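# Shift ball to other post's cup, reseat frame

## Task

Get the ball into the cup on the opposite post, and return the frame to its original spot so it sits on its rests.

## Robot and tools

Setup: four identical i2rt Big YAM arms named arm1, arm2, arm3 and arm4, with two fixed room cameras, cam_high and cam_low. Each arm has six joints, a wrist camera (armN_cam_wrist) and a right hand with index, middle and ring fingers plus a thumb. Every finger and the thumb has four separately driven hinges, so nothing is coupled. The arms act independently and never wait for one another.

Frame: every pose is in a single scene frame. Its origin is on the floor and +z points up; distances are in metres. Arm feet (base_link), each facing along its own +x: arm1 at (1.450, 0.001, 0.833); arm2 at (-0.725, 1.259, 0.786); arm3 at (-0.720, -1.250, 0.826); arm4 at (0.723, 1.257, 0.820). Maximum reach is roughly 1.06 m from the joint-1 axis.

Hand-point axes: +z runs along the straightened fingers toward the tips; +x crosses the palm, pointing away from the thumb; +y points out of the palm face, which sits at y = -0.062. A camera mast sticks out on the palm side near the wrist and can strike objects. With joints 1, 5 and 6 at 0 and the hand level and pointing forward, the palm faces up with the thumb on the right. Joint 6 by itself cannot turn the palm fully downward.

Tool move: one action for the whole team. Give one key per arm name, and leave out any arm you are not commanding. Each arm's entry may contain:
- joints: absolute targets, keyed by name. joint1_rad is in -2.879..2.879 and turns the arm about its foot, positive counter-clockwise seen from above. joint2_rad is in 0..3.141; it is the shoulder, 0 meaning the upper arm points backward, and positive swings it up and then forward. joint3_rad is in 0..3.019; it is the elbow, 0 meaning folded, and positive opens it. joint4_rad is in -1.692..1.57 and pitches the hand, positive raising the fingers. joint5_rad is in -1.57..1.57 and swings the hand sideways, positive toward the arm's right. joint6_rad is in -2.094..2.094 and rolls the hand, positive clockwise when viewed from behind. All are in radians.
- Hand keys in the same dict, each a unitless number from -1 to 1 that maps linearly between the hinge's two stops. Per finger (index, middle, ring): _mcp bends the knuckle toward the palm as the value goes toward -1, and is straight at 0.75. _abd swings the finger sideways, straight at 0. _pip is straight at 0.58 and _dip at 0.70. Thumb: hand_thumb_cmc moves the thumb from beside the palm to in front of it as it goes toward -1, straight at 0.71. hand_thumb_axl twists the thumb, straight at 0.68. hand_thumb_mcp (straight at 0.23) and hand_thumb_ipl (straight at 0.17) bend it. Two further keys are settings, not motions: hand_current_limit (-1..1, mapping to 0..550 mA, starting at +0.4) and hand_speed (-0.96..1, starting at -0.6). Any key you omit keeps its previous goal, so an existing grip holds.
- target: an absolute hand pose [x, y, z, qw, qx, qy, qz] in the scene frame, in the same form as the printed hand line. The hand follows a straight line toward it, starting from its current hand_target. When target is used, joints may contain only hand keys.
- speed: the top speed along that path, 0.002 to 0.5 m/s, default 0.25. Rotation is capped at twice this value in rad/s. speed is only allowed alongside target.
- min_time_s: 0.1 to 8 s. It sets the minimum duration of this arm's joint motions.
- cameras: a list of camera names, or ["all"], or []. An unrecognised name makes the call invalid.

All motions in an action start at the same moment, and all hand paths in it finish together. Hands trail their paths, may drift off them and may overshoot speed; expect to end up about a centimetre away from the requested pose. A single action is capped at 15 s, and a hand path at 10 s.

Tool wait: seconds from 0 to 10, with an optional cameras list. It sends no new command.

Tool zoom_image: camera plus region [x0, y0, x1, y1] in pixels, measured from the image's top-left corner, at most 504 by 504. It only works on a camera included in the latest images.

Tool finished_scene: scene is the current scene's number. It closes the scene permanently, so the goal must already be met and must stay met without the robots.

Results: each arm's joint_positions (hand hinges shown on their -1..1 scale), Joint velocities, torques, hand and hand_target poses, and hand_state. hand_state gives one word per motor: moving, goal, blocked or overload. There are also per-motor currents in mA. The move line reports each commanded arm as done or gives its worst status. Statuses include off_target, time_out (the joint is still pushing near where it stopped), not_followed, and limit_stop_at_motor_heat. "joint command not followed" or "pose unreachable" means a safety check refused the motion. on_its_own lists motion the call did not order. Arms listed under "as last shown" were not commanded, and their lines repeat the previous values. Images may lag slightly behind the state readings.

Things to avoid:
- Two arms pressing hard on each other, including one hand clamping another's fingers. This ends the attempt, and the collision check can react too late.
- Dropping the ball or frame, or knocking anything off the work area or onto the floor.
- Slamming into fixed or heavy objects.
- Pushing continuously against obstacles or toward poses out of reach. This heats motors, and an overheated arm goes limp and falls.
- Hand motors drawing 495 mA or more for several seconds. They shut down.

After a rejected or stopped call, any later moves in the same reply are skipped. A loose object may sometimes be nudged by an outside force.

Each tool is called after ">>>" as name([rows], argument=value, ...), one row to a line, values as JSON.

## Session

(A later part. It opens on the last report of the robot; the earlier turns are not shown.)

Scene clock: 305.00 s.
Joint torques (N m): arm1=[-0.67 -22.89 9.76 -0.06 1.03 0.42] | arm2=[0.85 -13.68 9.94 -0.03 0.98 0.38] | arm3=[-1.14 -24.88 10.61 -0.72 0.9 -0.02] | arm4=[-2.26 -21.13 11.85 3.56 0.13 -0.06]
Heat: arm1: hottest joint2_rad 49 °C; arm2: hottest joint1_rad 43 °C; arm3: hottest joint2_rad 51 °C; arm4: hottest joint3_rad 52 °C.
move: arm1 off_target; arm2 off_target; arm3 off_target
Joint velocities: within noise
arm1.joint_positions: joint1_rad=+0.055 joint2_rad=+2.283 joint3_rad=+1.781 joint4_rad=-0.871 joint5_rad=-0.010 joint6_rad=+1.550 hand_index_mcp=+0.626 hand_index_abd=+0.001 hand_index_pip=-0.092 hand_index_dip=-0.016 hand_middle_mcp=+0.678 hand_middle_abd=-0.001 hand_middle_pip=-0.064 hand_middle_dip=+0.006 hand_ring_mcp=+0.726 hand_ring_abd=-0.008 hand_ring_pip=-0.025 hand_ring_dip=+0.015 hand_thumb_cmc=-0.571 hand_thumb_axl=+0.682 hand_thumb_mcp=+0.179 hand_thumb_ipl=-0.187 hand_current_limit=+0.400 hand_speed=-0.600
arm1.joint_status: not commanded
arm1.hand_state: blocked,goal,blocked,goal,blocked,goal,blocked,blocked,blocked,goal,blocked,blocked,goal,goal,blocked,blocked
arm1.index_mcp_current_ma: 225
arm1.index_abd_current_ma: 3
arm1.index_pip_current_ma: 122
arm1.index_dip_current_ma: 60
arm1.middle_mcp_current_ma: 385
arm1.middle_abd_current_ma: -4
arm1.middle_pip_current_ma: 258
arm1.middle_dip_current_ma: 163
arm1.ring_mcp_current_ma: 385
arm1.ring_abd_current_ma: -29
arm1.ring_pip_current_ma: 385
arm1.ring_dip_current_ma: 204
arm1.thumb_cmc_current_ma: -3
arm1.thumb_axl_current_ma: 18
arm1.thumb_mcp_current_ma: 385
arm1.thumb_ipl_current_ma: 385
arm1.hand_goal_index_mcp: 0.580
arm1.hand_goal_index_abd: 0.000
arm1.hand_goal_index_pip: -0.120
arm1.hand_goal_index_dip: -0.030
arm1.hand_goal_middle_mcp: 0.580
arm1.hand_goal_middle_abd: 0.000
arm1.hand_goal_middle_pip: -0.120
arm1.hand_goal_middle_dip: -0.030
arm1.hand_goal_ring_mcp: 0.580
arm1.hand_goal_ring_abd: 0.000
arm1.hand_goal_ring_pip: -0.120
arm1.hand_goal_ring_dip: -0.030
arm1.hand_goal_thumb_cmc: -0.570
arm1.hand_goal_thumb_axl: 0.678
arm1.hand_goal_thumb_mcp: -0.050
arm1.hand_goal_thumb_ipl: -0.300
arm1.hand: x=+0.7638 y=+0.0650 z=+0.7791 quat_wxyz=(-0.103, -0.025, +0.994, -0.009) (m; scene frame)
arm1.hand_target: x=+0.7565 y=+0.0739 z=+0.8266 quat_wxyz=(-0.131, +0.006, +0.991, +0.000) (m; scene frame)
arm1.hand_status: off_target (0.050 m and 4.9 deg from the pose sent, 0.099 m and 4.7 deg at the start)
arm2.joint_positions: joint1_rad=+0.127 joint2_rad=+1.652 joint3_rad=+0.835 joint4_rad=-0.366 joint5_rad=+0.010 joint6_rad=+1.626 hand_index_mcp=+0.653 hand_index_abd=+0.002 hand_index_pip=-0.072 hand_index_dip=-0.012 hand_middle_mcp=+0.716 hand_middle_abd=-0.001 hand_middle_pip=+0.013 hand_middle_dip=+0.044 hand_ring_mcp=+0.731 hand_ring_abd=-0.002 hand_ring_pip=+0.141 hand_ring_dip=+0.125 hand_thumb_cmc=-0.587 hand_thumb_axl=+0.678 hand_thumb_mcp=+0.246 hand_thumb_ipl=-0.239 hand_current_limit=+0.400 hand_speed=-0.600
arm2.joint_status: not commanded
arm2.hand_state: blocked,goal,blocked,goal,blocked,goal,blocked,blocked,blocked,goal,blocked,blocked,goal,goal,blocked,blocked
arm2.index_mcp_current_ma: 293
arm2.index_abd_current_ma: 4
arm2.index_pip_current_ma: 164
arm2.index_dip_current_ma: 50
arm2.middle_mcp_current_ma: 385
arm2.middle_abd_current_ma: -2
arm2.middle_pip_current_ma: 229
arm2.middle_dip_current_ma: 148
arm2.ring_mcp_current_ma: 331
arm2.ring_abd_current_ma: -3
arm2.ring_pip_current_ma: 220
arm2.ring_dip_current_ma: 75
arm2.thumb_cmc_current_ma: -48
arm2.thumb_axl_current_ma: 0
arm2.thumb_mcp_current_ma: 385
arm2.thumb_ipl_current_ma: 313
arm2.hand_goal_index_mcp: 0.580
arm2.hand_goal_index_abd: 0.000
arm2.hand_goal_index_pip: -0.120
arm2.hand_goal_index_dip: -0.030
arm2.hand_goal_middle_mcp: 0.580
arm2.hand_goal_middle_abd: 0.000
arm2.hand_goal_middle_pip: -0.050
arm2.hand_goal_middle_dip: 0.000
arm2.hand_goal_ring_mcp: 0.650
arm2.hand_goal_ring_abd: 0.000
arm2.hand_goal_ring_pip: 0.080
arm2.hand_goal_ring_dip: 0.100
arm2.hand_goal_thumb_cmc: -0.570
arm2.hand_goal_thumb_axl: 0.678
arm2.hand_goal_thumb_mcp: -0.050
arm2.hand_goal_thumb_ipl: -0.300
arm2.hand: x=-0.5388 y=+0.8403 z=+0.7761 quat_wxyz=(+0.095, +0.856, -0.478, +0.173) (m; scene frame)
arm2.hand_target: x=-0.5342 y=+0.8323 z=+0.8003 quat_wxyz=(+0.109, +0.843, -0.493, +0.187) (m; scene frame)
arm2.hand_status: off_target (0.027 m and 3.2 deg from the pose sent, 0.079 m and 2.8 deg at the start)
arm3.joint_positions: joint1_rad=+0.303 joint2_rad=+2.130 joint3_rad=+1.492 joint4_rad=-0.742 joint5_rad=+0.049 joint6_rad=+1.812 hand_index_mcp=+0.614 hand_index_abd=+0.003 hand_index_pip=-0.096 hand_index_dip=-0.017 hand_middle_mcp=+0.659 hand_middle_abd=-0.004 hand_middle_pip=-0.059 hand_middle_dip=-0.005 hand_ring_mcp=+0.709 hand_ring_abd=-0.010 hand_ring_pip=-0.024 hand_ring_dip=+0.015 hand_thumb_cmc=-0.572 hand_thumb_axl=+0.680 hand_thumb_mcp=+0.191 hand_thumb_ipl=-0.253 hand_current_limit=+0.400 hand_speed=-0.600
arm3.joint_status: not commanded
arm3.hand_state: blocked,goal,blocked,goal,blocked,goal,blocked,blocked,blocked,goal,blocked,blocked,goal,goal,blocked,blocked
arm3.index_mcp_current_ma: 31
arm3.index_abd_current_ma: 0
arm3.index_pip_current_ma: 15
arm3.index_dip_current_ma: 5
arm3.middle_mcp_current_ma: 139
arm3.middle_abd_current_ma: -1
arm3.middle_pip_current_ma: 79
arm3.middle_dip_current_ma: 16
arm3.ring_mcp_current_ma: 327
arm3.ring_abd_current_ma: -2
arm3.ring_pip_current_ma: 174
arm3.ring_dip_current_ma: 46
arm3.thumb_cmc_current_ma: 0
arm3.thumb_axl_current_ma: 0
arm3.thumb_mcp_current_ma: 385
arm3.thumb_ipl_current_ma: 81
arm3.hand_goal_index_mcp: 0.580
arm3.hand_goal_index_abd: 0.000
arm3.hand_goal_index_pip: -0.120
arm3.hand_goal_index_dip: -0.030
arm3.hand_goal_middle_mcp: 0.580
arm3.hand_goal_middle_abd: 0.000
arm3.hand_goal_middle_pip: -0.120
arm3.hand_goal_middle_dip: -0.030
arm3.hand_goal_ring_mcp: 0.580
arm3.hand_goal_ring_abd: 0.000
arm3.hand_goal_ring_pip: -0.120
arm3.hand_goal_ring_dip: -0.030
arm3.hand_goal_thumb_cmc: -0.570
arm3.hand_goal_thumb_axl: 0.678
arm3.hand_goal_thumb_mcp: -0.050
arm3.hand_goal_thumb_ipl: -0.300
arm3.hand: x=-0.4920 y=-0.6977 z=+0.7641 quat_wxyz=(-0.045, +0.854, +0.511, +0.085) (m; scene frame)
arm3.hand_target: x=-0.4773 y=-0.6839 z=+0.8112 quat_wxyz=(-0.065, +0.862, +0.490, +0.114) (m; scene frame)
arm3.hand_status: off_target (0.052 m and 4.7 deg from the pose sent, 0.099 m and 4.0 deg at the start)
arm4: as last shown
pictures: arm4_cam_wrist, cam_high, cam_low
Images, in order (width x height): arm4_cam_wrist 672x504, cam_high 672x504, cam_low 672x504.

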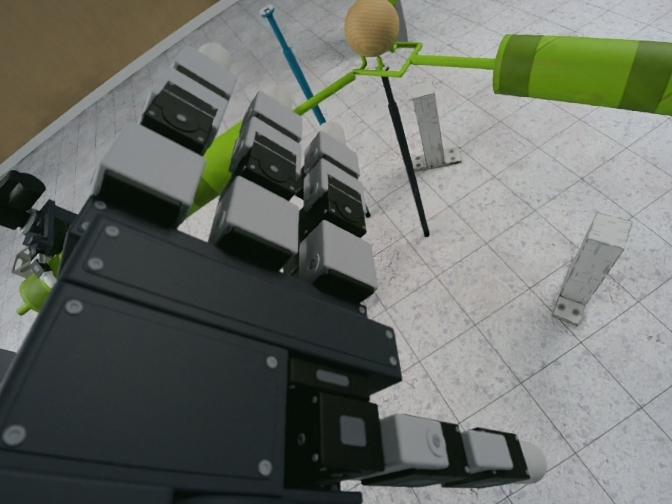

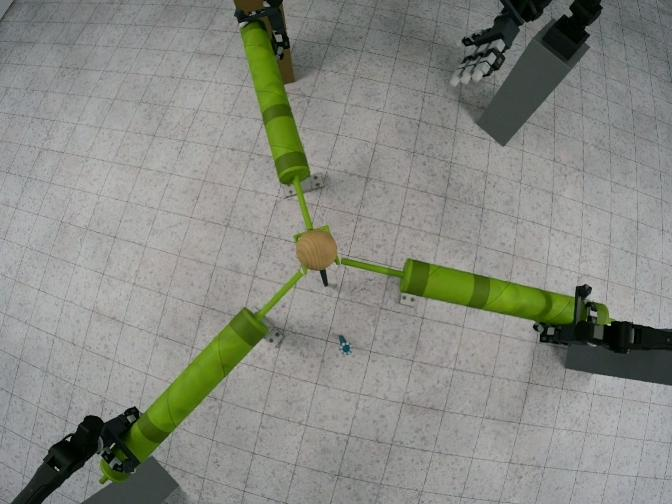

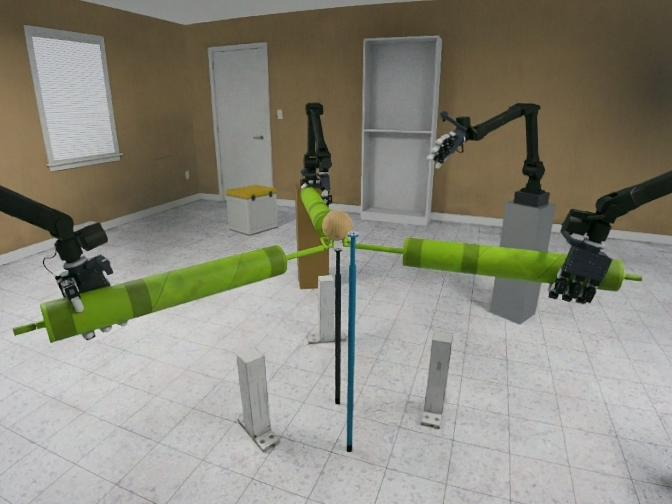

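>>> move(arm1={"target":[0.756,0.074,1.03,-0.1305,0.006,0.9914,0.0008],"speed":0.06}, arm2={"target":[-0.534,0.832,1.003,0.1093,0.8424,-0.4933,0.1867],"speed":0.06}, arm3={"target":[-0.477,-0.6825,1.014,-0.0646,0.8615,0.4904,0.1134],"speed":0.06}, cameras=["cam_high","cam_low"])

Scene clock: 317.80 s.
Joint torques (N m): arm1=[-0.38 -23 15.06 0.08 0.92 0.25] | arm2=[0.32 -13.22 16.23 0.13 0.91 0.35] | arm3=[-1.03 -25 15.28 -0.13 1.09 0] | arm4=[-2.26 -21.07 11.86 3.58 0.13 -0.06]
Heat: arm1: hottest joint2_rad 50 °C; arm2: hottest joint1_rad 43 °C; arm3: hottest joint2_rad 50 °C; arm4: hottest joint3_rad 52 °C.
move: arm1 off_target; arm2 off_target; arm3 off_target
Joint velocities: within noise
arm1.joint_positions: joint1_rad=+0.055 joint2_rad=+2.158 joint3_rad=+2.050 joint4_rad=-1.331 joint5_rad=-0.007 joint6_rad=+1.569 hand_index_mcp=+0.639 hand_index_abd=-0.003 hand_index_pip=-0.083 hand_index_dip=-0.013 hand_middle_mcp=+0.678 hand_middle_abd=-0.001 hand_middle_pip=-0.064 hand_middle_dip=-0.006 hand_ring_mcp=+0.722 hand_ring_abd=-0.001 hand_ring_pip=-0.052 hand_ring_dip=-0.002 hand_thumb_cmc=-0.562 hand_thumb_axl=+0.679 hand_thumb_mcp=+0.175 hand_thumb_ipl=-0.248 hand_current_limit=+0.400 hand_speed=-0.600
arm1.joint_status: not commanded
arm1.hand_state: blocked,goal,blocked,goal,blocked,goal,blocked,blocked,blocked,goal,blocked,blocked,goal,goal,blocked,blocked
arm1.index_mcp_current_ma: 289
arm1.index_abd_current_ma: -12
arm1.index_pip_current_ma: 164
arm1.index_dip_current_ma: 74
arm1.middle_mcp_current_ma: 385
arm1.middle_abd_current_ma: -5
arm1.middle_pip_current_ma: 256
arm1.middle_dip_current_ma: 108
arm1.ring_mcp_current_ma: 385
arm1.ring_abd_current_ma: -2
arm1.ring_pip_current_ma: 317
arm1.ring_dip_current_ma: 123
arm1.thumb_cmc_current_ma: 32
arm1.thumb_axl_current_ma: 5
arm1.thumb_mcp_current_ma: 385
arm1.thumb_ipl_current_ma: 328
arm1.hand_goal_index_mcp: 0.580
arm1.hand_goal_index_abd: 0.000
arm1.hand_goal_index_pip: -0.120
arm1.hand_goal_index_dip: -0.030
arm1.hand_goal_middle_mcp: 0.580
arm1.hand_goal_middle_abd: 0.000
arm1.hand_goal_middle_pip: -0.120
arm1.hand_goal_middle_dip: -0.030
arm1.hand_goal_ring_mcp: 0.580
arm1.hand_goal_ring_abd: 0.000
arm1.hand_goal_ring_pip: -0.120
arm1.hand_goal_ring_dip: -0.030
arm1.hand_goal_thumb_cmc: -0.570
arm1.hand_goal_thumb_axl: 0.678
arm1.hand_goal_thumb_mcp: -0.050
arm1.hand_goal_thumb_ipl: -0.300
arm1.on_its_own: hand_ring_pip moved -0.026 toward your old target -0.120; hand_thumb_ipl moved -0.060 toward your old target -0.300
arm1.hand: x=+0.7707 y=+0.0668 z=+0.9559 quat_wxyz=(-0.070, -0.015, +0.997, -0.008) (m; scene frame)
arm1.hand_target: x=+0.7605 y=+0.0739 z=+1.0286 quat_wxyz=(-0.131, +0.006, +0.991, +0.000) (m; scene frame)
arm1.hand_status: off_target (0.076 m and 7.4 deg from the pose sent, 0.251 m and 4.9 deg at the start)
arm2.joint_positions: joint1_rad=+0.130 joint2_rad=+1.405 joint3_rad=+1.109 joint4_rad=-0.944 joint5_rad=+0.010 joint6_rad=+1.626 hand_index_mcp=+0.658 hand_index_abd=-0.001 hand_index_pip=-0.062 hand_index_dip=-0.006 hand_middle_mcp=+0.713 hand_middle_abd=-0.002 hand_middle_pip=+0.010 hand_middle_dip=+0.029 hand_ring_mcp=+0.708 hand_ring_abd=+0.000 hand_ring_pip=+0.127 hand_ring_dip=+0.122 hand_thumb_cmc=-0.565 hand_thumb_axl=+0.678 hand_thumb_mcp=+0.231 hand_thumb_ipl=-0.248 hand_current_limit=+0.400 hand_speed=-0.600
arm2.joint_status: not commanded
arm2.hand_state: blocked,goal,blocked,blocked,blocked,goal,blocked,blocked,blocked,goal,blocked,blocked,goal,goal,blocked,blocked
arm2.index_mcp_current_ma: 315
arm2.index_abd_current_ma: -2
arm2.index_pip_current_ma: 207
arm2.index_dip_current_ma: 73
arm2.middle_mcp_current_ma: 385
arm2.middle_abd_current_ma: -3
arm2.middle_pip_current_ma: 214
arm2.middle_dip_current_ma: 92
arm2.ring_mcp_current_ma: 223
arm2.ring_abd_current_ma: 0
arm2.ring_pip_current_ma: 162
arm2.ring_dip_current_ma: 65
arm2.thumb_cmc_current_ma: 11
arm2.thumb_axl_current_ma: 0
arm2.thumb_mcp_current_ma: 385
arm2.thumb_ipl_current_ma: 260
arm2.hand_goal_index_mcp: 0.580
arm2.hand_goal_index_abd: 0.000
arm2.hand_goal_index_pip: -0.120
arm2.hand_goal_index_dip: -0.030
arm2.hand_goal_middle_mcp: 0.580
arm2.hand_goal_middle_abd: 0.000
arm2.hand_goal_middle_pip: -0.050
arm2.hand_goal_middle_dip: 0.000
arm2.hand_goal_ring_mcp: 0.650
arm2.hand_goal_ring_abd: 0.000
arm2.hand_goal_ring_pip: 0.080
arm2.hand_goal_ring_dip: 0.100
arm2.hand_goal_thumb_cmc: -0.570
arm2.hand_goal_thumb_axl: 0.678
arm2.hand_goal_thumb_mcp: -0.050
arm2.hand_goal_thumb_ipl: -0.300
arm2.on_its_own: hand_ring_mcp moved -0.023 toward your old target +0.650
arm2.hand: x=-0.5397 y=+0.8464 z=+0.9522 quat_wxyz=(+0.082, +0.861, -0.480, +0.148) (m; scene frame)
arm2.hand_target: x=-0.5354 y=+0.8341 z=+1.0020 quat_wxyz=(+0.109, +0.842, -0.493, +0.188) (m; scene frame)
arm2.hand_status: off_target (0.053 m and 6.1 deg from the pose sent, 0.227 m and 3.2 deg at the start)
arm3.joint_positions: joint1_rad=+0.298 joint2_rad=+1.958 joint3_rad=+1.734 joint4_rad=-1.209 joint5_rad=+0.042 joint6_rad=+1.808 hand_index_mcp=+0.631 hand_index_abd=-0.002 hand_index_pip=-0.084 hand_index_dip=-0.013 hand_middle_mcp=+0.665 hand_middle_abd=-0.006 hand_middle_pip=-0.055 hand_middle_dip=-0.005 hand_ring_mcp=+0.704 hand_ring_abd=-0.005 hand_ring_pip=-0.028 hand_ring_dip=+0.003 hand_thumb_cmc=-0.548 hand_thumb_axl=+0.686 hand_thumb_mcp=+0.158 hand_thumb_ipl=-0.253 hand_current_limit=+0.400 hand_speed=-0.600
arm3.joint_status: not commanded
arm3.hand_state: blocked,goal,blocked,goal,blocked,goal,blocked,blocked,blocked,goal,blocked,blocked,blocked,goal,blocked,blocked
arm3.index_mcp_current_ma: 63
arm3.index_abd_current_ma: 0
arm3.index_pip_current_ma: 31
arm3.index_dip_current_ma: 8
arm3.middle_mcp_current_ma: 155
arm3.middle_abd_current_ma: -1
arm3.middle_pip_current_ma: 86
arm3.middle_dip_current_ma: 16
arm3.ring_mcp_current_ma: 307
arm3.ring_abd_current_ma: -1
arm3.ring_pip_current_ma: 160
arm3.ring_dip_current_ma: 26
arm3.thumb_cmc_current_ma: 13
arm3.thumb_axl_current_ma: 3
arm3.thumb_mcp_current_ma: 385
arm3.thumb_ipl_current_ma: 81
arm3.hand_goal_index_mcp: 0.580
arm3.hand_goal_index_abd: 0.000
arm3.hand_goal_index_pip: -0.120
arm3.hand_goal_index_dip: -0.030
arm3.hand_goal_middle_mcp: 0.580
arm3.hand_goal_middle_abd: 0.000
arm3.hand_goal_middle_pip: -0.120
arm3.hand_goal_middle_dip: -0.030
arm3.hand_goal_ring_mcp: 0.580
arm3.hand_goal_ring_abd: 0.000
arm3.hand_goal_ring_pip: -0.120
arm3.hand_goal_ring_dip: -0.030
arm3.hand_goal_thumb_cmc: -0.570
arm3.hand_goal_thumb_axl: 0.678
arm3.hand_goal_thumb_mcp: -0.050
arm3.hand_goal_thumb_ipl: -0.300
arm3.on_its_own: hand_thumb_mcp moved -0.033 toward your old target -0.050
arm3.hand: x=-0.4915 y=-0.6969 z=+0.9466 quat_wxyz=(-0.028, +0.856, +0.513, +0.064) (m; scene frame)
arm3.hand_target: x=-0.4784 y=-0.6866 z=+1.0130 quat_wxyz=(-0.065, +0.862, +0.490, +0.114) (m; scene frame)
arm3.hand_status: off_target (0.070 m and 7.5 deg from the pose sent, 0.251 m and 4.7 deg at the start)
arm4: as last shown
pictures: cam_high, cam_low
Images, in order (width x height): cam_high 672x504, cam_low 672x504.

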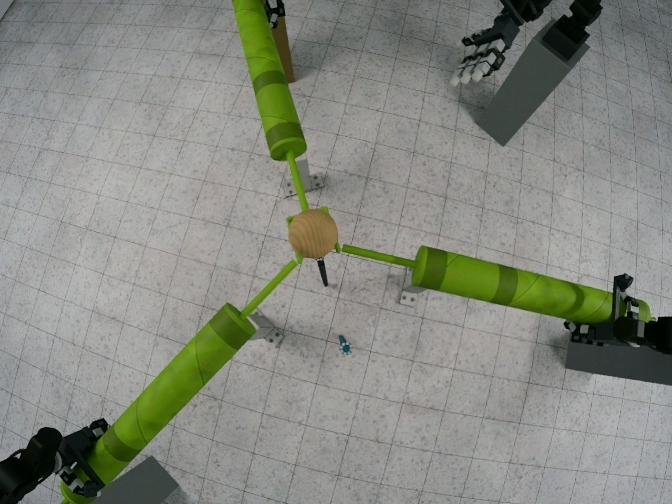

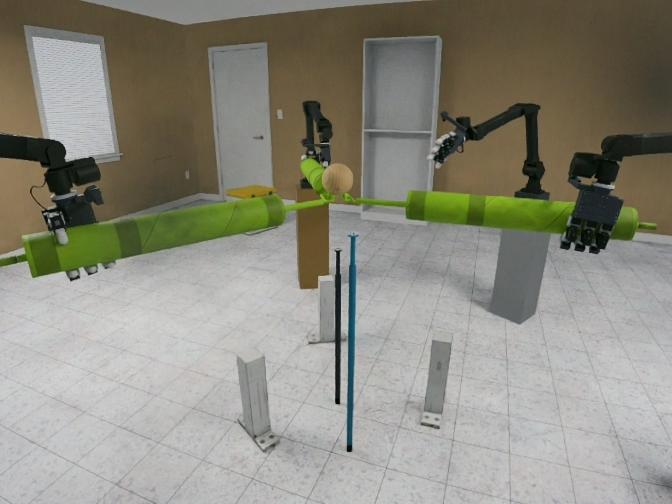

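>>> zoom_image(camera="cam_high", region=[270, 190, 410, 370])

>>> zoom_image(camera="cam_low", region=[280, 130, 420, 260])

Scaled by 2.800 from the camera's 672x504 image, which has a finer 960x720 frame.

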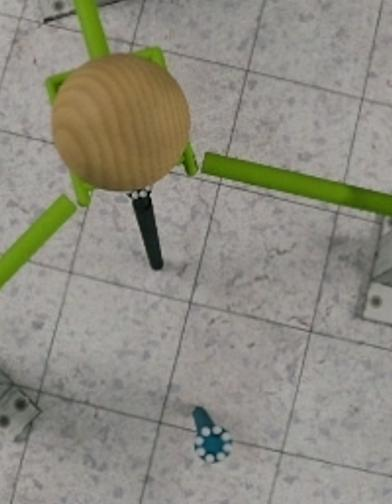

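Scaled by 3.600 from the camera's 672x504 image, which has a finer 960x720 frame.

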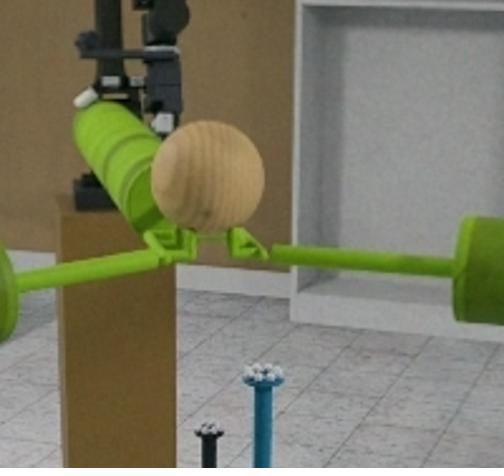

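>>> move(arm1={"target":[0.831,-0.061,1.026,-0.1305,0.006,0.9914,0.0008],"speed":0.06}, arm2={"target":[-0.459,0.697,1.012,0.1093,0.8424,-0.4933,0.1867],"speed":0.06}, arm3={"target":[-0.402,-0.8175,1.008,-0.0646,0.8615,0.4904,0.1134],"speed":0.06}, cameras=["cam_high","cam_low"])

Scene clock: 327.03 s.
Joint torques (N m): arm1=[-0.09 -21.19 10.96 1.65 1.15 0.15] | arm2=[-0.15 -17.55 17.44 0.46 0.76 0.08] | arm3=[-1.44 -20.54 10.99 1.66 0.85 -0.15] | arm4=[-2.26 -21.01 11.86 3.58 0.13 -0.07]
Heat: arm1: hottest joint2_rad 51 °C; arm2: hottest joint1_rad 43 °C; arm3: hottest joint3_rad 50 °C; arm4: hottest joint3_rad 52 °C.
move: arm1 off_target; arm2 off_target; arm3 off_target
Joint velocities: within noise
arm1.joint_positions: joint1_rad=+0.272 joint2_rad=+1.993 joint3_rad=+1.826 joint4_rad=-1.274 joint5_rad=+0.043 joint6_rad=+1.798 hand_index_mcp=+0.639 hand_index_abd=+0.001 hand_index_pip=-0.083 hand_index_dip=-0.013 hand_middle_mcp=+0.678 hand_middle_abd=+0.001 hand_middle_pip=-0.064 hand_middle_dip=-0.006 hand_ring_mcp=+0.723 hand_ring_abd=+0.004 hand_ring_pip=-0.052 hand_ring_dip=-0.002 hand_thumb_cmc=-0.567 hand_thumb_axl=+0.679 hand_thumb_mcp=+0.167 hand_thumb_ipl=-0.248 hand_current_limit=+0.400 hand_speed=-0.600
arm1.joint_status: not commanded
arm1.hand_state: blocked,goal,blocked,goal,blocked,goal,blocked,blocked,blocked,goal,blocked,blocked,goal,goal,blocked,blocked
arm1.index_mcp_current_ma: 289
arm1.index_abd_current_ma: 2
arm1.index_pip_current_ma: 164
arm1.index_dip_current_ma: 74
arm1.middle_mcp_current_ma: 385
arm1.middle_abd_current_ma: 4
arm1.middle_pip_current_ma: 256
arm1.middle_dip_current_ma: 106
arm1.ring_mcp_current_ma: 385
arm1.ring_abd_current_ma: 15
arm1.ring_pip_current_ma: 317
arm1.ring_dip_current_ma: 123
arm1.thumb_cmc_current_ma: 13
arm1.thumb_axl_current_ma: 5
arm1.thumb_mcp_current_ma: 385
arm1.thumb_ipl_current_ma: 327
arm1.hand_goal_index_mcp: 0.580
arm1.hand_goal_index_abd: 0.000
arm1.hand_goal_index_pip: -0.120
arm1.hand_goal_index_dip: -0.030
arm1.hand_goal_middle_mcp: 0.580
arm1.hand_goal_middle_abd: 0.000
arm1.hand_goal_middle_pip: -0.120
arm1.hand_goal_middle_dip: -0.030
arm1.hand_goal_ring_mcp: 0.580
arm1.hand_goal_ring_abd: 0.000
arm1.hand_goal_ring_pip: -0.120
arm1.hand_goal_ring_dip: -0.030
arm1.hand_goal_thumb_cmc: -0.570
arm1.hand_goal_thumb_axl: 0.678
arm1.hand_goal_thumb_mcp: -0.050
arm1.hand_goal_thumb_ipl: -0.300
arm1.hand: x=+0.8426 y=-0.0626 z=+0.9750 quat_wxyz=(-0.072, -0.008, +0.997, +0.002) (m; scene frame)
arm1.hand_target: x=+0.8332 y=-0.0606 z=+1.0254 quat_wxyz=(-0.130, +0.007, +0.991, +0.000) (m; scene frame)
arm1.hand_status: off_target (0.052 m and 7.0 deg from the pose sent, 0.158 m and 7.4 deg at the start)
arm2.joint_positions: joint1_rad=+0.109 joint2_rad=+1.779 joint3_rad=+1.577 joint4_rad=-1.039 joint5_rad=+0.005 joint6_rad=+1.628 hand_index_mcp=+0.658 hand_index_abd=+0.000 hand_index_pip=-0.062 hand_index_dip=-0.006 hand_middle_mcp=+0.713 hand_middle_abd=+0.001 hand_middle_pip=+0.006 hand_middle_dip=+0.023 hand_ring_mcp=+0.703 hand_ring_abd=+0.005 hand_ring_pip=+0.123 hand_ring_dip=+0.119 hand_thumb_cmc=-0.560 hand_thumb_axl=+0.680 hand_thumb_mcp=+0.231 hand_thumb_ipl=-0.248 hand_current_limit=+0.400 hand_speed=-0.600
arm2.joint_status: not commanded
arm2.hand_state: blocked,goal,blocked,blocked,blocked,goal,blocked,blocked,blocked,goal,blocked,goal,goal,goal,blocked,blocked
arm2.index_mcp_current_ma: 315
arm2.index_abd_current_ma: -1
arm2.index_pip_current_ma: 207
arm2.index_dip_current_ma: 73
arm2.middle_mcp_current_ma: 385
arm2.middle_abd_current_ma: 2
arm2.middle_pip_current_ma: 197
arm2.middle_dip_current_ma: 70
arm2.ring_mcp_current_ma: 198
arm2.ring_abd_current_ma: 8
arm2.ring_pip_current_ma: 143
arm2.ring_dip_current_ma: 55
arm2.thumb_cmc_current_ma: 27
arm2.thumb_axl_current_ma: 4
arm2.thumb_mcp_current_ma: 385
arm2.thumb_ipl_current_ma: 260
arm2.hand_goal_index_mcp: 0.580
arm2.hand_goal_index_abd: 0.000
arm2.hand_goal_index_pip: -0.120
arm2.hand_goal_index_dip: -0.030
arm2.hand_goal_middle_mcp: 0.580
arm2.hand_goal_middle_abd: 0.000
arm2.hand_goal_middle_pip: -0.050
arm2.hand_goal_middle_dip: 0.000
arm2.hand_goal_ring_mcp: 0.650
arm2.hand_goal_ring_abd: 0.000
arm2.hand_goal_ring_pip: 0.080
arm2.hand_goal_ring_dip: 0.100
arm2.hand_goal_thumb_cmc: -0.570
arm2.hand_goal_thumb_axl: 0.678
arm2.hand_goal_thumb_mcp: -0.050
arm2.hand_goal_thumb_ipl: -0.300
arm2.hand: x=-0.4650 y=+0.7193 z=+0.9599 quat_wxyz=(+0.081, +0.856, -0.489, +0.148) (m; scene frame)
arm2.hand_target: x=-0.4610 y=+0.7003 z=+1.0120 quat_wxyz=(+0.110, +0.842, -0.493, +0.187) (m; scene frame)
arm2.hand_status: off_target (0.057 m and 5.7 deg from the pose sent, 0.180 m and 6.0 deg at the start)
arm3.joint_positions: joint1_rad=+0.094 joint2_rad=+1.705 joint3_rad=+1.415 joint4_rad=-1.130 joint5_rad=-0.007 joint6_rad=+1.623 hand_index_mcp=+0.627 hand_index_abd=-0.001 hand_index_pip=-0.084 hand_index_dip=-0.008 hand_middle_mcp=+0.665 hand_middle_abd=-0.001 hand_middle_pip=-0.055 hand_middle_dip=-0.004 hand_ring_mcp=+0.704 hand_ring_abd=+0.004 hand_ring_pip=-0.028 hand_ring_dip=+0.005 hand_thumb_cmc=-0.561 hand_thumb_axl=+0.686 hand_thumb_mcp=+0.150 hand_thumb_ipl=-0.253 hand_current_limit=+0.400 hand_speed=-0.600
arm3.joint_status: not commanded
arm3.hand_state: blocked,goal,blocked,blocked,blocked,goal,blocked,blocked,blocked,goal,blocked,blocked,goal,goal,blocked,blocked
arm3.index_mcp_current_ma: 54
arm3.index_abd_current_ma: 0
arm3.index_pip_current_ma: 31
arm3.index_dip_current_ma: 12
arm3.middle_mcp_current_ma: 155
arm3.middle_abd_current_ma: 0
arm3.middle_pip_current_ma: 87
arm3.middle_dip_current_ma: 17
arm3.ring_mcp_current_ma: 307
arm3.ring_abd_current_ma: 0
arm3.ring_pip_current_ma: 160
arm3.ring_dip_current_ma: 29
arm3.thumb_cmc_current_ma: 3
arm3.thumb_axl_current_ma: 3
arm3.thumb_mcp_current_ma: 385
arm3.thumb_ipl_current_ma: 81
arm3.hand_goal_index_mcp: 0.580
arm3.hand_goal_index_abd: 0.000
arm3.hand_goal_index_pip: -0.120
arm3.hand_goal_index_dip: -0.030
arm3.hand_goal_middle_mcp: 0.580
arm3.hand_goal_middle_abd: 0.000
arm3.hand_goal_middle_pip: -0.120
arm3.hand_goal_middle_dip: -0.030
arm3.hand_goal_ring_mcp: 0.580
arm3.hand_goal_ring_abd: 0.000
arm3.hand_goal_ring_pip: -0.120
arm3.hand_goal_ring_dip: -0.030
arm3.hand_goal_thumb_cmc: -0.570
arm3.hand_goal_thumb_axl: 0.678
arm3.hand_goal_thumb_mcp: -0.050
arm3.hand_goal_thumb_ipl: -0.300
arm3.hand: x=-0.4195 y=-0.8221 z=+0.9627 quat_wxyz=(-0.039, +0.860, +0.506, +0.061) (m; scene frame)
arm3.hand_target: x=-0.4032 y=-0.8192 z=+1.0077 quat_wxyz=(-0.064, +0.862, +0.490, +0.113) (m; scene frame)
arm3.hand_status: off_target (0.049 m and 6.9 deg from the pose sent, 0.162 m and 7.5 deg at the start)
arm4: as last shown
pictures: cam_high, cam_low
Images, in order (width x height): cam_high 672x504, cam_low 672x504.

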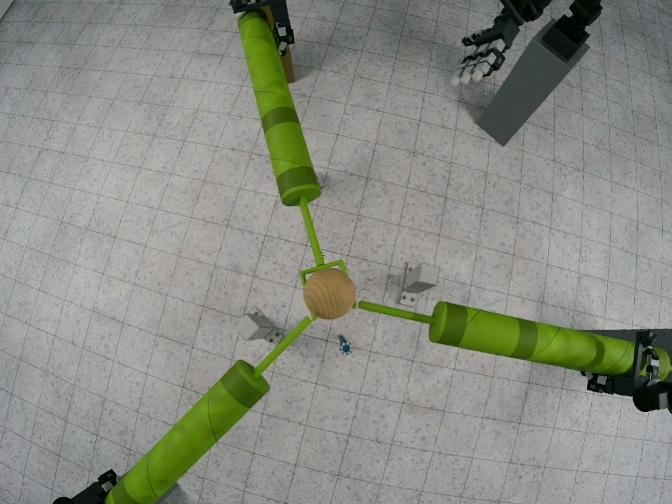

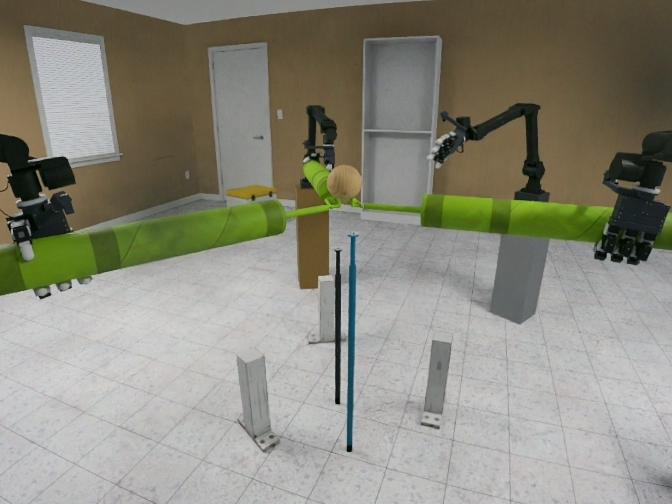

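>>> zoom_image(camera="cam_high", region=[270, 230, 410, 370])

>>> zoom_image(camera="cam_low", region=[280, 130, 420, 260])

Scaled by 3.600 from the camera's 672x504 image, which has a finer 960x720 frame.

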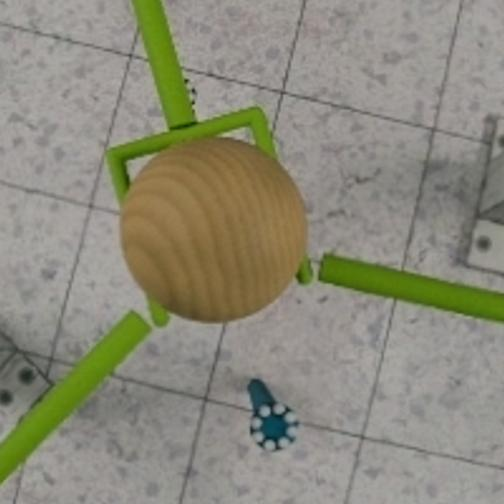

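Scaled by 3.600 from the camera's 672x504 image, which has a finer 960x720 frame.

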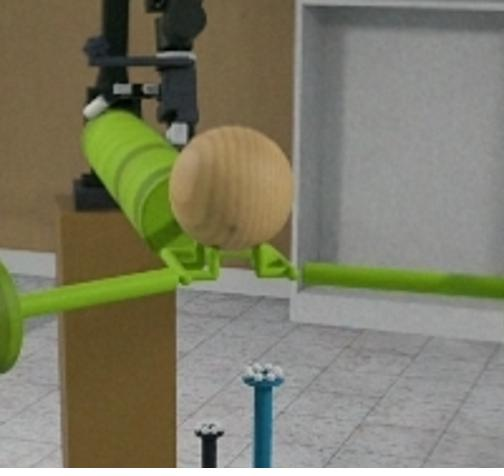

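>>> move(arm1={"target":[0.905,-0.195,1.02,-0.1305,0.006,0.9914,0.0008],"speed":0.06}, arm2={"target":[-0.384,0.562,1.038,0.1093,0.8424,-0.4933,0.1867],"speed":0.06}, arm3={"target":[-0.328,-0.951,1.003,-0.0646,0.8615,0.4904,0.1134],"speed":0.06}, cameras=["cam_high","cam_low","arm4_cam_wrist"])

>>> zoom_image(camera="cam_high", region=[270, 270, 410, 410])

>>> zoom_image(camera="cam_low", region=[280, 130, 420, 260])

Scene clock: 337.03 s.
Joint torques (N m): arm1=[-1.32 -20.07 10.81 1.26 1.45 0.09] | arm2=[0.03 -24.47 18.67 0.96 0.7 -0.05] | arm3=[-0.5 -17.55 11.22 1.89 -0.04 -0.06] | arm4=[-2.2 -21.07 11.82 3.58 0.13 -0.06]
Heat: arm1: hottest joint2_rad 51 °C; arm2: hottest joint3_rad 46 °C; arm3: hottest joint3_rad 50 °C; arm4: hottest joint3_rad 52 °C.
move: arm1 off_target; arm2 off_target; arm3 off_target
Joint velocities: within noise
arm1.joint_positions: joint1_rad=+0.536 joint2_rad=+1.941 joint3_rad=+1.733 joint4_rad=-1.251 joint5_rad=+0.095 joint6_rad=+2.048 hand_index_mcp=+0.635 hand_index_abd=+0.001 hand_index_pip=-0.085 hand_index_dip=-0.013 hand_middle_mcp=+0.678 hand_middle_abd=+0.003 hand_middle_pip=-0.064 hand_middle_dip=-0.006 hand_ring_mcp=+0.723 hand_ring_abd=+0.006 hand_ring_pip=-0.052 hand_ring_dip=-0.002 hand_thumb_cmc=-0.563 hand_thumb_axl=+0.679 hand_thumb_mcp=+0.161 hand_thumb_ipl=-0.252 hand_current_limit=+0.400 hand_speed=-0.600
arm1.joint_status: not commanded
arm1.hand_state: blocked,goal,blocked,goal,blocked,goal,blocked,blocked,blocked,goal,blocked,blocked,goal,goal,blocked,blocked
arm1.index_mcp_current_ma: 269
arm1.index_abd_current_ma: 2
arm1.index_pip_current_ma: 155
arm1.index_dip_current_ma: 74
arm1.middle_mcp_current_ma: 385
arm1.middle_abd_current_ma: 11
arm1.middle_pip_current_ma: 256
arm1.middle_dip_current_ma: 106
arm1.ring_mcp_current_ma: 385
arm1.ring_abd_current_ma: 21
arm1.ring_pip_current_ma: 317
arm1.ring_dip_current_ma: 123
arm1.thumb_cmc_current_ma: 31
arm1.thumb_axl_current_ma: 7
arm1.thumb_mcp_current_ma: 385
arm1.thumb_ipl_current_ma: 295
arm1.hand_goal_index_mcp: 0.580
arm1.hand_goal_index_abd: 0.000
arm1.hand_goal_index_pip: -0.120
arm1.hand_goal_index_dip: -0.030
arm1.hand_goal_middle_mcp: 0.580
arm1.hand_goal_middle_abd: 0.000
arm1.hand_goal_middle_pip: -0.120
arm1.hand_goal_middle_dip: -0.030
arm1.hand_goal_ring_mcp: 0.580
arm1.hand_goal_ring_abd: 0.000
arm1.hand_goal_ring_pip: -0.120
arm1.hand_goal_ring_dip: -0.030
arm1.hand_goal_thumb_cmc: -0.570
arm1.hand_goal_thumb_axl: 0.678
arm1.hand_goal_thumb_mcp: -0.050
arm1.hand_goal_thumb_ipl: -0.300
arm1.hand: x=+0.9192 y=-0.2018 z=+0.9730 quat_wxyz=(-0.076, -0.013, +0.997, +0.011) (m; scene frame)
arm1.hand_target: x=+0.9070 y=-0.1942 z=+1.0195 quat_wxyz=(-0.130, +0.007, +0.991, +0.001) (m; scene frame)
arm1.hand_status: off_target (0.050 m and 6.8 deg from the pose sent, 0.153 m and 7.0 deg at the start)
arm2.joint_positions: joint1_rad=+0.091 joint2_rad=+2.326 joint3_rad=+2.492 joint4_rad=-1.440 joint5_rad=+0.002 joint6_rad=+1.627 hand_index_mcp=+0.658 hand_index_abd=+0.008 hand_index_pip=-0.062 hand_index_dip=-0.006 hand_middle_mcp=+0.705 hand_middle_abd=+0.005 hand_middle_pip=+0.002 hand_middle_dip=+0.021 hand_ring_mcp=+0.689 hand_ring_abd=+0.005 hand_ring_pip=+0.113 hand_ring_dip=+0.115 hand_thumb_cmc=-0.544 hand_thumb_axl=+0.684 hand_thumb_mcp=+0.231 hand_thumb_ipl=-0.248 hand_current_limit=+0.400 hand_speed=-0.600
arm2.joint_status: not commanded
arm2.hand_state: blocked,goal,blocked,blocked,blocked,goal,blocked,blocked,blocked,goal,blocked,goal,blocked,goal,blocked,blocked
arm2.index_mcp_current_ma: 315
arm2.index_abd_current_ma: 17
arm2.index_pip_current_ma: 207
arm2.index_dip_current_ma: 73
arm2.middle_mcp_current_ma: 385
arm2.middle_abd_current_ma: 9
arm2.middle_pip_current_ma: 183
arm2.middle_dip_current_ma: 61
arm2.ring_mcp_current_ma: 139
arm2.ring_abd_current_ma: 10
arm2.ring_pip_current_ma: 104
arm2.ring_dip_current_ma: 42
arm2.thumb_cmc_current_ma: 82
arm2.thumb_axl_current_ma: 18
arm2.thumb_mcp_current_ma: 385
arm2.thumb_ipl_current_ma: 260
arm2.hand_goal_index_mcp: 0.580
arm2.hand_goal_index_abd: 0.000
arm2.hand_goal_index_pip: -0.120
arm2.hand_goal_index_dip: -0.030
arm2.hand_goal_middle_mcp: 0.580
arm2.hand_goal_middle_abd: 0.000
arm2.hand_goal_middle_pip: -0.050
arm2.hand_goal_middle_dip: 0.000
arm2.hand_goal_ring_mcp: 0.650
arm2.hand_goal_ring_abd: 0.000
arm2.hand_goal_ring_pip: 0.080
arm2.hand_goal_ring_dip: 0.100
arm2.hand_goal_thumb_cmc: -0.570
arm2.hand_goal_thumb_axl: 0.678
arm2.hand_goal_thumb_mcp: -0.050
arm2.hand_goal_thumb_ipl: -0.300
arm2.hand: x=-0.3883 y=+0.5813 z=+0.9724 quat_wxyz=(+0.074, +0.854, -0.498, +0.134) (m; scene frame)
arm2.hand_target: x=-0.3871 y=+0.5675 z=+1.0377 quat_wxyz=(+0.110, +0.842, -0.493, +0.188) (m; scene frame)
arm2.hand_status: off_target (0.068 m and 7.4 deg from the pose sent, 0.193 m and 5.7 deg at the start)
arm3.joint_positions: joint1_rad=-0.206 joint2_rad=+1.537 joint3_rad=+1.206 joint4_rad=-1.102 joint5_rad=-0.064 joint6_rad=+1.336 hand_index_mcp=+0.619 hand_index_abd=-0.001 hand_index_pip=-0.084 hand_index_dip=-0.002 hand_middle_mcp=+0.664 hand_middle_abd=-0.001 hand_middle_pip=-0.055 hand_middle_dip=-0.003 hand_ring_mcp=+0.704 hand_ring_abd=+0.005 hand_ring_pip=-0.028 hand_ring_dip=+0.007 hand_thumb_cmc=-0.566 hand_thumb_axl=+0.684 hand_thumb_mcp=+0.150 hand_thumb_ipl=-0.253 hand_current_limit=+0.400 hand_speed=-0.600
arm3.joint_status: not commanded
arm3.hand_state: blocked,goal,blocked,blocked,blocked,goal,blocked,blocked,blocked,goal,blocked,blocked,goal,goal,blocked,blocked
arm3.index_mcp_current_ma: 39
arm3.index_abd_current_ma: 0
arm3.index_pip_current_ma: 30
arm3.index_dip_current_ma: 19
arm3.middle_mcp_current_ma: 154
arm3.middle_abd_current_ma: 0
arm3.middle_pip_current_ma: 87
arm3.middle_dip_current_ma: 19
arm3.ring_mcp_current_ma: 307
arm3.ring_abd_current_ma: 1
arm3.ring_pip_current_ma: 160
arm3.ring_dip_current_ma: 32
arm3.thumb_cmc_current_ma: 1
arm3.thumb_axl_current_ma: 2
arm3.thumb_mcp_current_ma: 385
arm3.thumb_ipl_current_ma: 81
arm3.hand_goal_index_mcp: 0.580
arm3.hand_goal_index_abd: 0.000
arm3.hand_goal_index_pip: -0.120
arm3.hand_goal_index_dip: -0.030
arm3.hand_goal_middle_mcp: 0.580
arm3.hand_goal_middle_abd: 0.000
arm3.hand_goal_middle_pip: -0.120
arm3.hand_goal_middle_dip: -0.030
arm3.hand_goal_ring_mcp: 0.580
arm3.hand_goal_ring_abd: 0.000
arm3.hand_goal_ring_pip: -0.120
arm3.hand_goal_ring_dip: -0.030
arm3.hand_goal_thumb_cmc: -0.570
arm3.hand_goal_thumb_axl: 0.678
arm3.hand_goal_thumb_mcp: -0.050
arm3.hand_goal_thumb_ipl: -0.300
arm3.hand: x=-0.3422 y=-0.9596 z=+0.9631 quat_wxyz=(-0.045, +0.862, +0.502, +0.058) (m; scene frame)
arm3.hand_target: x=-0.3292 y=-0.9523 z=+1.0031 quat_wxyz=(-0.064, +0.862, +0.491, +0.113) (m; scene frame)
arm3.hand_status: off_target (0.043 m and 6.9 deg from the pose sent, 0.163 m and 6.9 deg at the start)
arm4: as last shown
pictures: arm4_cam_wrist, cam_high, cam_low
Images, in order (width x height): arm4_cam_wrist 672x504, cam_high 672x504, cam_low 672x504.

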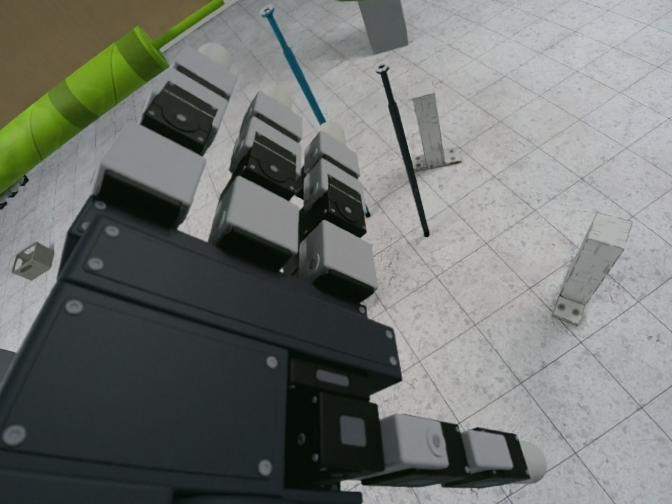

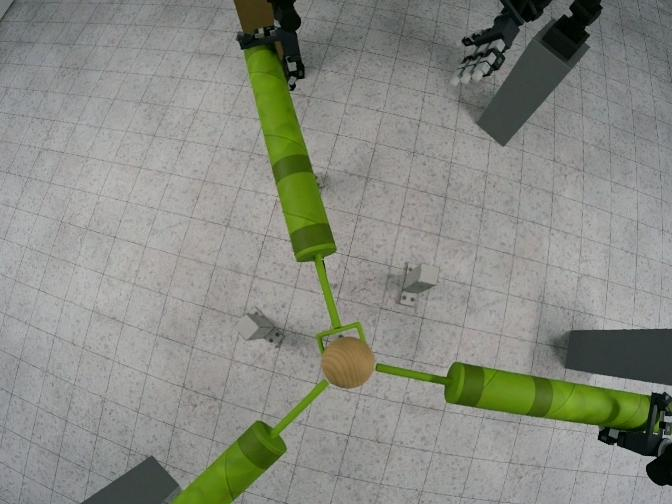

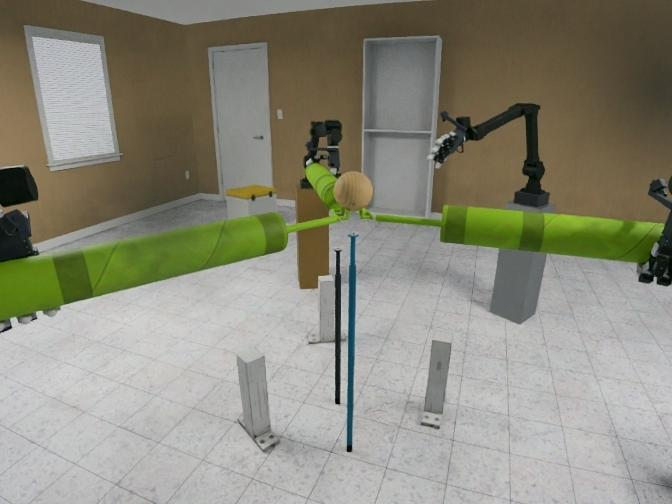

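Scaled by 3.600 from the camera's 672x504 image, which has a finer 960x720 frame.

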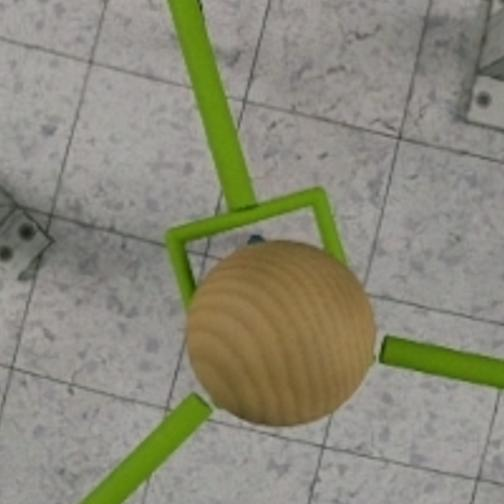

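Scaled by 3.600 from the camera's 672x504 image, which has a finer 960x720 frame.

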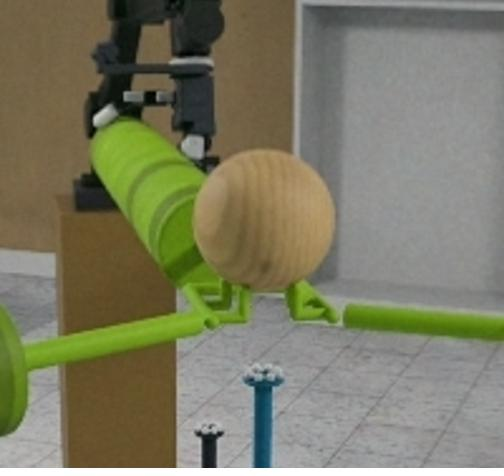

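>>> move(arm1={"target":[0.897,-0.168,1.02,-0.1305,0.006,0.9914,0.0008],"speed":0.05}, arm2={"target":[-0.392,0.5886,1.037,0.1093,0.8424,-0.4933,0.1867],"speed":0.05}, arm3={"target":[-0.336,-0.9245,1.003,-0.0646,0.8615,0.4904,0.1134],"speed":0.05}, cameras=["cam_high","cam_low"])

>>> zoom_image(camera="cam_high", region=[270, 270, 410, 410])

>>> zoom_image(camera="cam_low", region=[280, 130, 420, 260])

Scene clock: 343.97 s.
Joint torques (N m): arm1=[-1.85 -20.37 10.3 0.95 1.12 -0.06] | arm2=[0.79 -27.22 12.89 2 0.68 0.06] | arm3=[1.08 -14.86 14.86 1.31 0.27 0.06] | arm4=[-2.26 -21.01 11.85 3.58 0.13 -0.06]
Heat: arm1: hottest joint2_rad 50 °C; arm2: hottest joint3_rad 48 °C; arm3: hottest joint3_rad 51 °C; arm4: hottest joint3_rad 52 °C.
move: arm1 off_target; arm2 off_target; arm3 off_target
Joint velocities: within noise
arm1.joint_positions: joint1_rad=+0.499 joint2_rad=+1.929 joint3_rad=+1.718 joint4_rad=-1.229 joint5_rad=+0.095 joint6_rad=+2.018 hand_index_mcp=+0.631 hand_index_abd=+0.001 hand_index_pip=-0.087 hand_index_dip=-0.014 hand_middle_mcp=+0.678 hand_middle_abd=+0.003 hand_middle_pip=-0.064 hand_middle_dip=-0.005 hand_ring_mcp=+0.733 hand_ring_abd=+0.007 hand_ring_pip=-0.050 hand_ring_dip=-0.001 hand_thumb_cmc=-0.578 hand_thumb_axl=+0.678 hand_thumb_mcp=+0.161 hand_thumb_ipl=-0.258 hand_current_limit=+0.400 hand_speed=-0.600
arm1.joint_status: not commanded
arm1.hand_state: blocked,goal,blocked,goal,blocked,goal,blocked,blocked,blocked,goal,blocked,blocked,goal,goal,blocked,blocked
arm1.index_mcp_current_ma: 250
arm1.index_abd_current_ma: 2
arm1.index_pip_current_ma: 148
arm1.index_dip_current_ma: 70
arm1.middle_mcp_current_ma: 385
arm1.middle_abd_current_ma: 11
arm1.middle_pip_current_ma: 256
arm1.middle_dip_current_ma: 108
arm1.ring_mcp_current_ma: 385
arm1.ring_abd_current_ma: 24
arm1.ring_pip_current_ma: 326
arm1.ring_dip_current_ma: 131
arm1.thumb_cmc_current_ma: -33
arm1.thumb_axl_current_ma: 0
arm1.thumb_mcp_current_ma: 385
arm1.thumb_ipl_current_ma: 259
arm1.hand_goal_index_mcp: 0.580
arm1.hand_goal_index_abd: 0.000
arm1.hand_goal_index_pip: -0.120
arm1.hand_goal_index_dip: -0.030
arm1.hand_goal_middle_mcp: 0.580
arm1.hand_goal_middle_abd: 0.000
arm1.hand_goal_middle_pip: -0.120
arm1.hand_goal_middle_dip: -0.030
arm1.hand_goal_ring_mcp: 0.580
arm1.hand_goal_ring_abd: 0.000
arm1.hand_goal_ring_pip: -0.120
arm1.hand_goal_ring_dip: -0.030
arm1.hand_goal_thumb_cmc: -0.570
arm1.hand_goal_thumb_axl: 0.678
arm1.hand_goal_thumb_mcp: -0.050
arm1.hand_goal_thumb_ipl: -0.300
arm1.hand: x=+0.9094 y=-0.1817 z=+0.9737 quat_wxyz=(-0.083, -0.010, +0.996, +0.010) (m; scene frame)
arm1.hand_target: x=+0.8989 y=-0.1677 z=+1.0190 quat_wxyz=(-0.130, +0.007, +0.991, +0.001) (m; scene frame)
arm1.hand_status: off_target (0.050 m and 5.8 deg from the pose sent, 0.062 m and 6.8 deg at the start)
arm2.joint_positions: joint1_rad=+0.090 joint2_rad=+2.241 joint3_rad=+2.330 joint4_rad=-1.369 joint5_rad=+0.005 joint6_rad=+1.627 hand_index_mcp=+0.658 hand_index_abd=+0.005 hand_index_pip=-0.062 hand_index_dip=-0.003 hand_middle_mcp=+0.702 hand_middle_abd=+0.004 hand_middle_pip=+0.002 hand_middle_dip=+0.021 hand_ring_mcp=+0.685 hand_ring_abd=+0.004 hand_ring_pip=+0.109 hand_ring_dip=+0.114 hand_thumb_cmc=-0.546 hand_thumb_axl=+0.684 hand_thumb_mcp=+0.231 hand_thumb_ipl=-0.248 hand_current_limit=+0.400 hand_speed=-0.600
arm2.joint_status: not commanded
arm2.hand_state: blocked,goal,blocked,blocked,blocked,goal,blocked,blocked,blocked,goal,blocked,goal,blocked,goal,blocked,blocked
arm2.index_mcp_current_ma: 315
arm2.index_abd_current_ma: 10
arm2.index_pip_current_ma: 207
arm2.index_dip_current_ma: 83
arm2.middle_mcp_current_ma: 385
arm2.middle_abd_current_ma: 8
arm2.middle_pip_current_ma: 183
arm2.middle_dip_current_ma: 61
arm2.ring_mcp_current_ma: 123
arm2.ring_abd_current_ma: 8
arm2.ring_pip_current_ma: 91
arm2.ring_dip_current_ma: 37
arm2.thumb_cmc_current_ma: 72
arm2.thumb_axl_current_ma: 18
arm2.thumb_mcp_current_ma: 385
arm2.thumb_ipl_current_ma: 260
arm2.hand_goal_index_mcp: 0.580
arm2.hand_goal_index_abd: 0.000
arm2.hand_goal_index_pip: -0.120
arm2.hand_goal_index_dip: -0.030
arm2.hand_goal_middle_mcp: 0.580
arm2.hand_goal_middle_abd: 0.000
arm2.hand_goal_middle_pip: -0.050
arm2.hand_goal_middle_dip: 0.000
arm2.hand_goal_ring_mcp: 0.650
arm2.hand_goal_ring_abd: 0.000
arm2.hand_goal_ring_pip: 0.080
arm2.hand_goal_ring_dip: 0.100
arm2.hand_goal_thumb_cmc: -0.570
arm2.hand_goal_thumb_axl: 0.678
arm2.hand_goal_thumb_mcp: -0.050
arm2.hand_goal_thumb_ipl: -0.300
arm2.hand: x=-0.3992 y=+0.5964 z=+0.9683 quat_wxyz=(+0.074, +0.854, -0.498, +0.130) (m; scene frame)
arm2.hand_target: x=-0.3942 y=+0.5919 z=+1.0363 quat_wxyz=(+0.109, +0.842, -0.494, +0.187) (m; scene frame)
arm2.hand_status: off_target (0.069 m and 7.8 deg from the pose sent, 0.065 m and 7.4 deg at the start)
arm3.joint_positions: joint1_rad=-0.173 joint2_rad=+1.536 joint3_rad=+1.206 joint4_rad=-1.086 joint5_rad=-0.060 joint6_rad=+1.364 hand_index_mcp=+0.617 hand_index_abd=-0.001 hand_index_pip=-0.084 hand_index_dip=-0.007 hand_middle_mcp=+0.663 hand_middle_abd=-0.002 hand_middle_pip=-0.055 hand_middle_dip=-0.001 hand_ring_mcp=+0.704 hand_ring_abd=+0.006 hand_ring_pip=-0.027 hand_ring_dip=+0.016 hand_thumb_cmc=-0.575 hand_thumb_axl=+0.679 hand_thumb_mcp=+0.150 hand_thumb_ipl=-0.253 hand_current_limit=+0.400 hand_speed=-0.600
arm3.joint_status: not commanded
arm3.hand_state: blocked,goal,blocked,blocked,blocked,goal,blocked,blocked,blocked,goal,blocked,blocked,goal,goal,blocked,blocked
arm3.index_mcp_current_ma: 35
arm3.index_abd_current_ma: 0
arm3.index_pip_current_ma: 30
arm3.index_dip_current_ma: 14
arm3.middle_mcp_current_ma: 151
arm3.middle_abd_current_ma: 0
arm3.middle_pip_current_ma: 87
arm3.middle_dip_current_ma: 21
arm3.ring_mcp_current_ma: 307
arm3.ring_abd_current_ma: 1
arm3.ring_pip_current_ma: 165
arm3.ring_dip_current_ma: 47
arm3.thumb_cmc_current_ma: -1
arm3.thumb_axl_current_ma: 0
arm3.thumb_mcp_current_ma: 385
arm3.thumb_ipl_current_ma: 81
arm3.hand_goal_index_mcp: 0.580
arm3.hand_goal_index_abd: 0.000
arm3.hand_goal_index_pip: -0.120
arm3.hand_goal_index_dip: -0.030
arm3.hand_goal_middle_mcp: 0.580
arm3.hand_goal_middle_abd: 0.000
arm3.hand_goal_middle_pip: -0.120
arm3.hand_goal_middle_dip: -0.030
arm3.hand_goal_ring_mcp: 0.580
arm3.hand_goal_ring_abd: 0.000
arm3.hand_goal_ring_pip: -0.120
arm3.hand_goal_ring_dip: -0.030
arm3.hand_goal_thumb_cmc: -0.570
arm3.hand_goal_thumb_axl: 0.678
arm3.hand_goal_thumb_mcp: -0.050
arm3.hand_goal_thumb_ipl: -0.300
arm3.hand: x=-0.3507 y=-0.9462 z=+0.9635 quat_wxyz=(-0.048, +0.860, +0.504, +0.065) (m; scene frame)
arm3.hand_target: x=-0.3378 y=-0.9264 z=+1.0035 quat_wxyz=(-0.066, +0.861, +0.491, +0.113) (m; scene frame)
arm3.hand_status: off_target (0.047 m and 6.1 deg from the pose sent, 0.053 m and 6.9 deg at the start)
arm4: as last shown
pictures: cam_high, cam_low
Images, in order (width x height): cam_high 672x504, cam_low 672x504.

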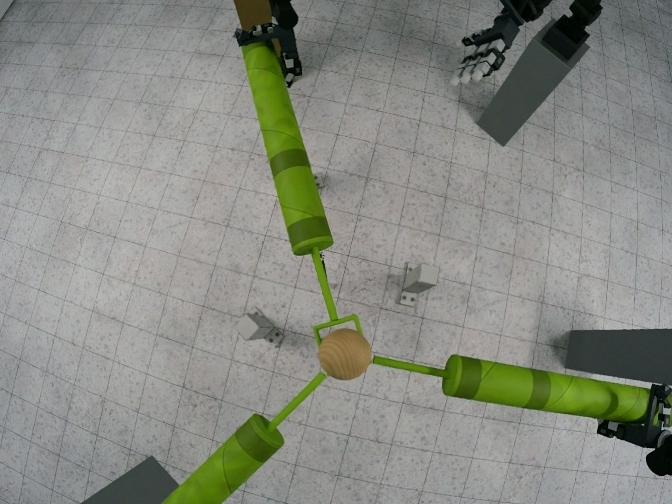

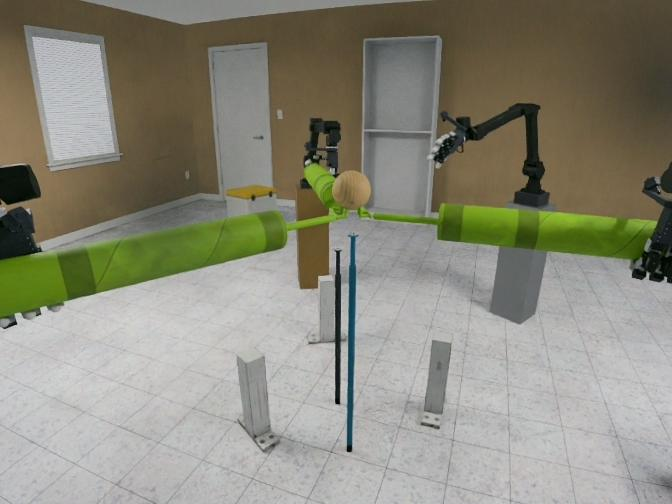

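Scaled by 3.600 from the camera's 672x504 image, which has a finer 960x720 frame.

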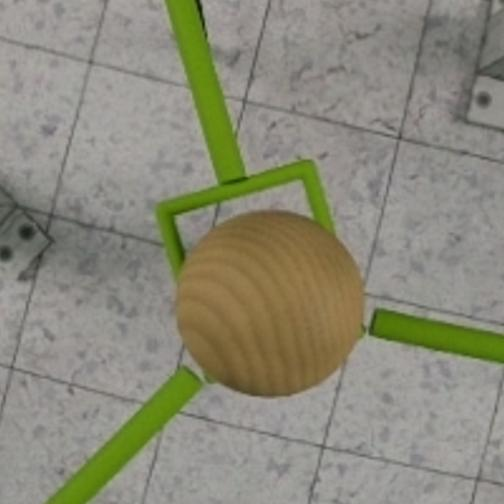

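Scaled by 3.600 from the camera's 672x504 image, which has a finer 960x720 frame.

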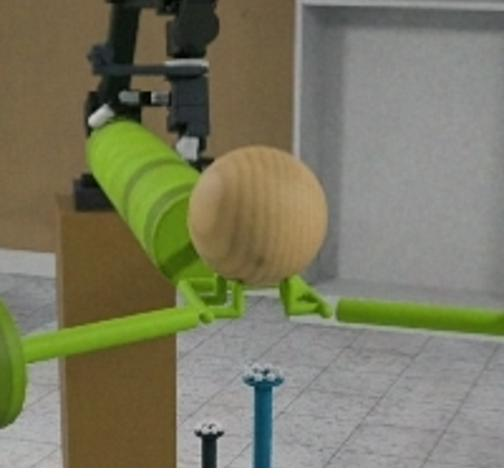

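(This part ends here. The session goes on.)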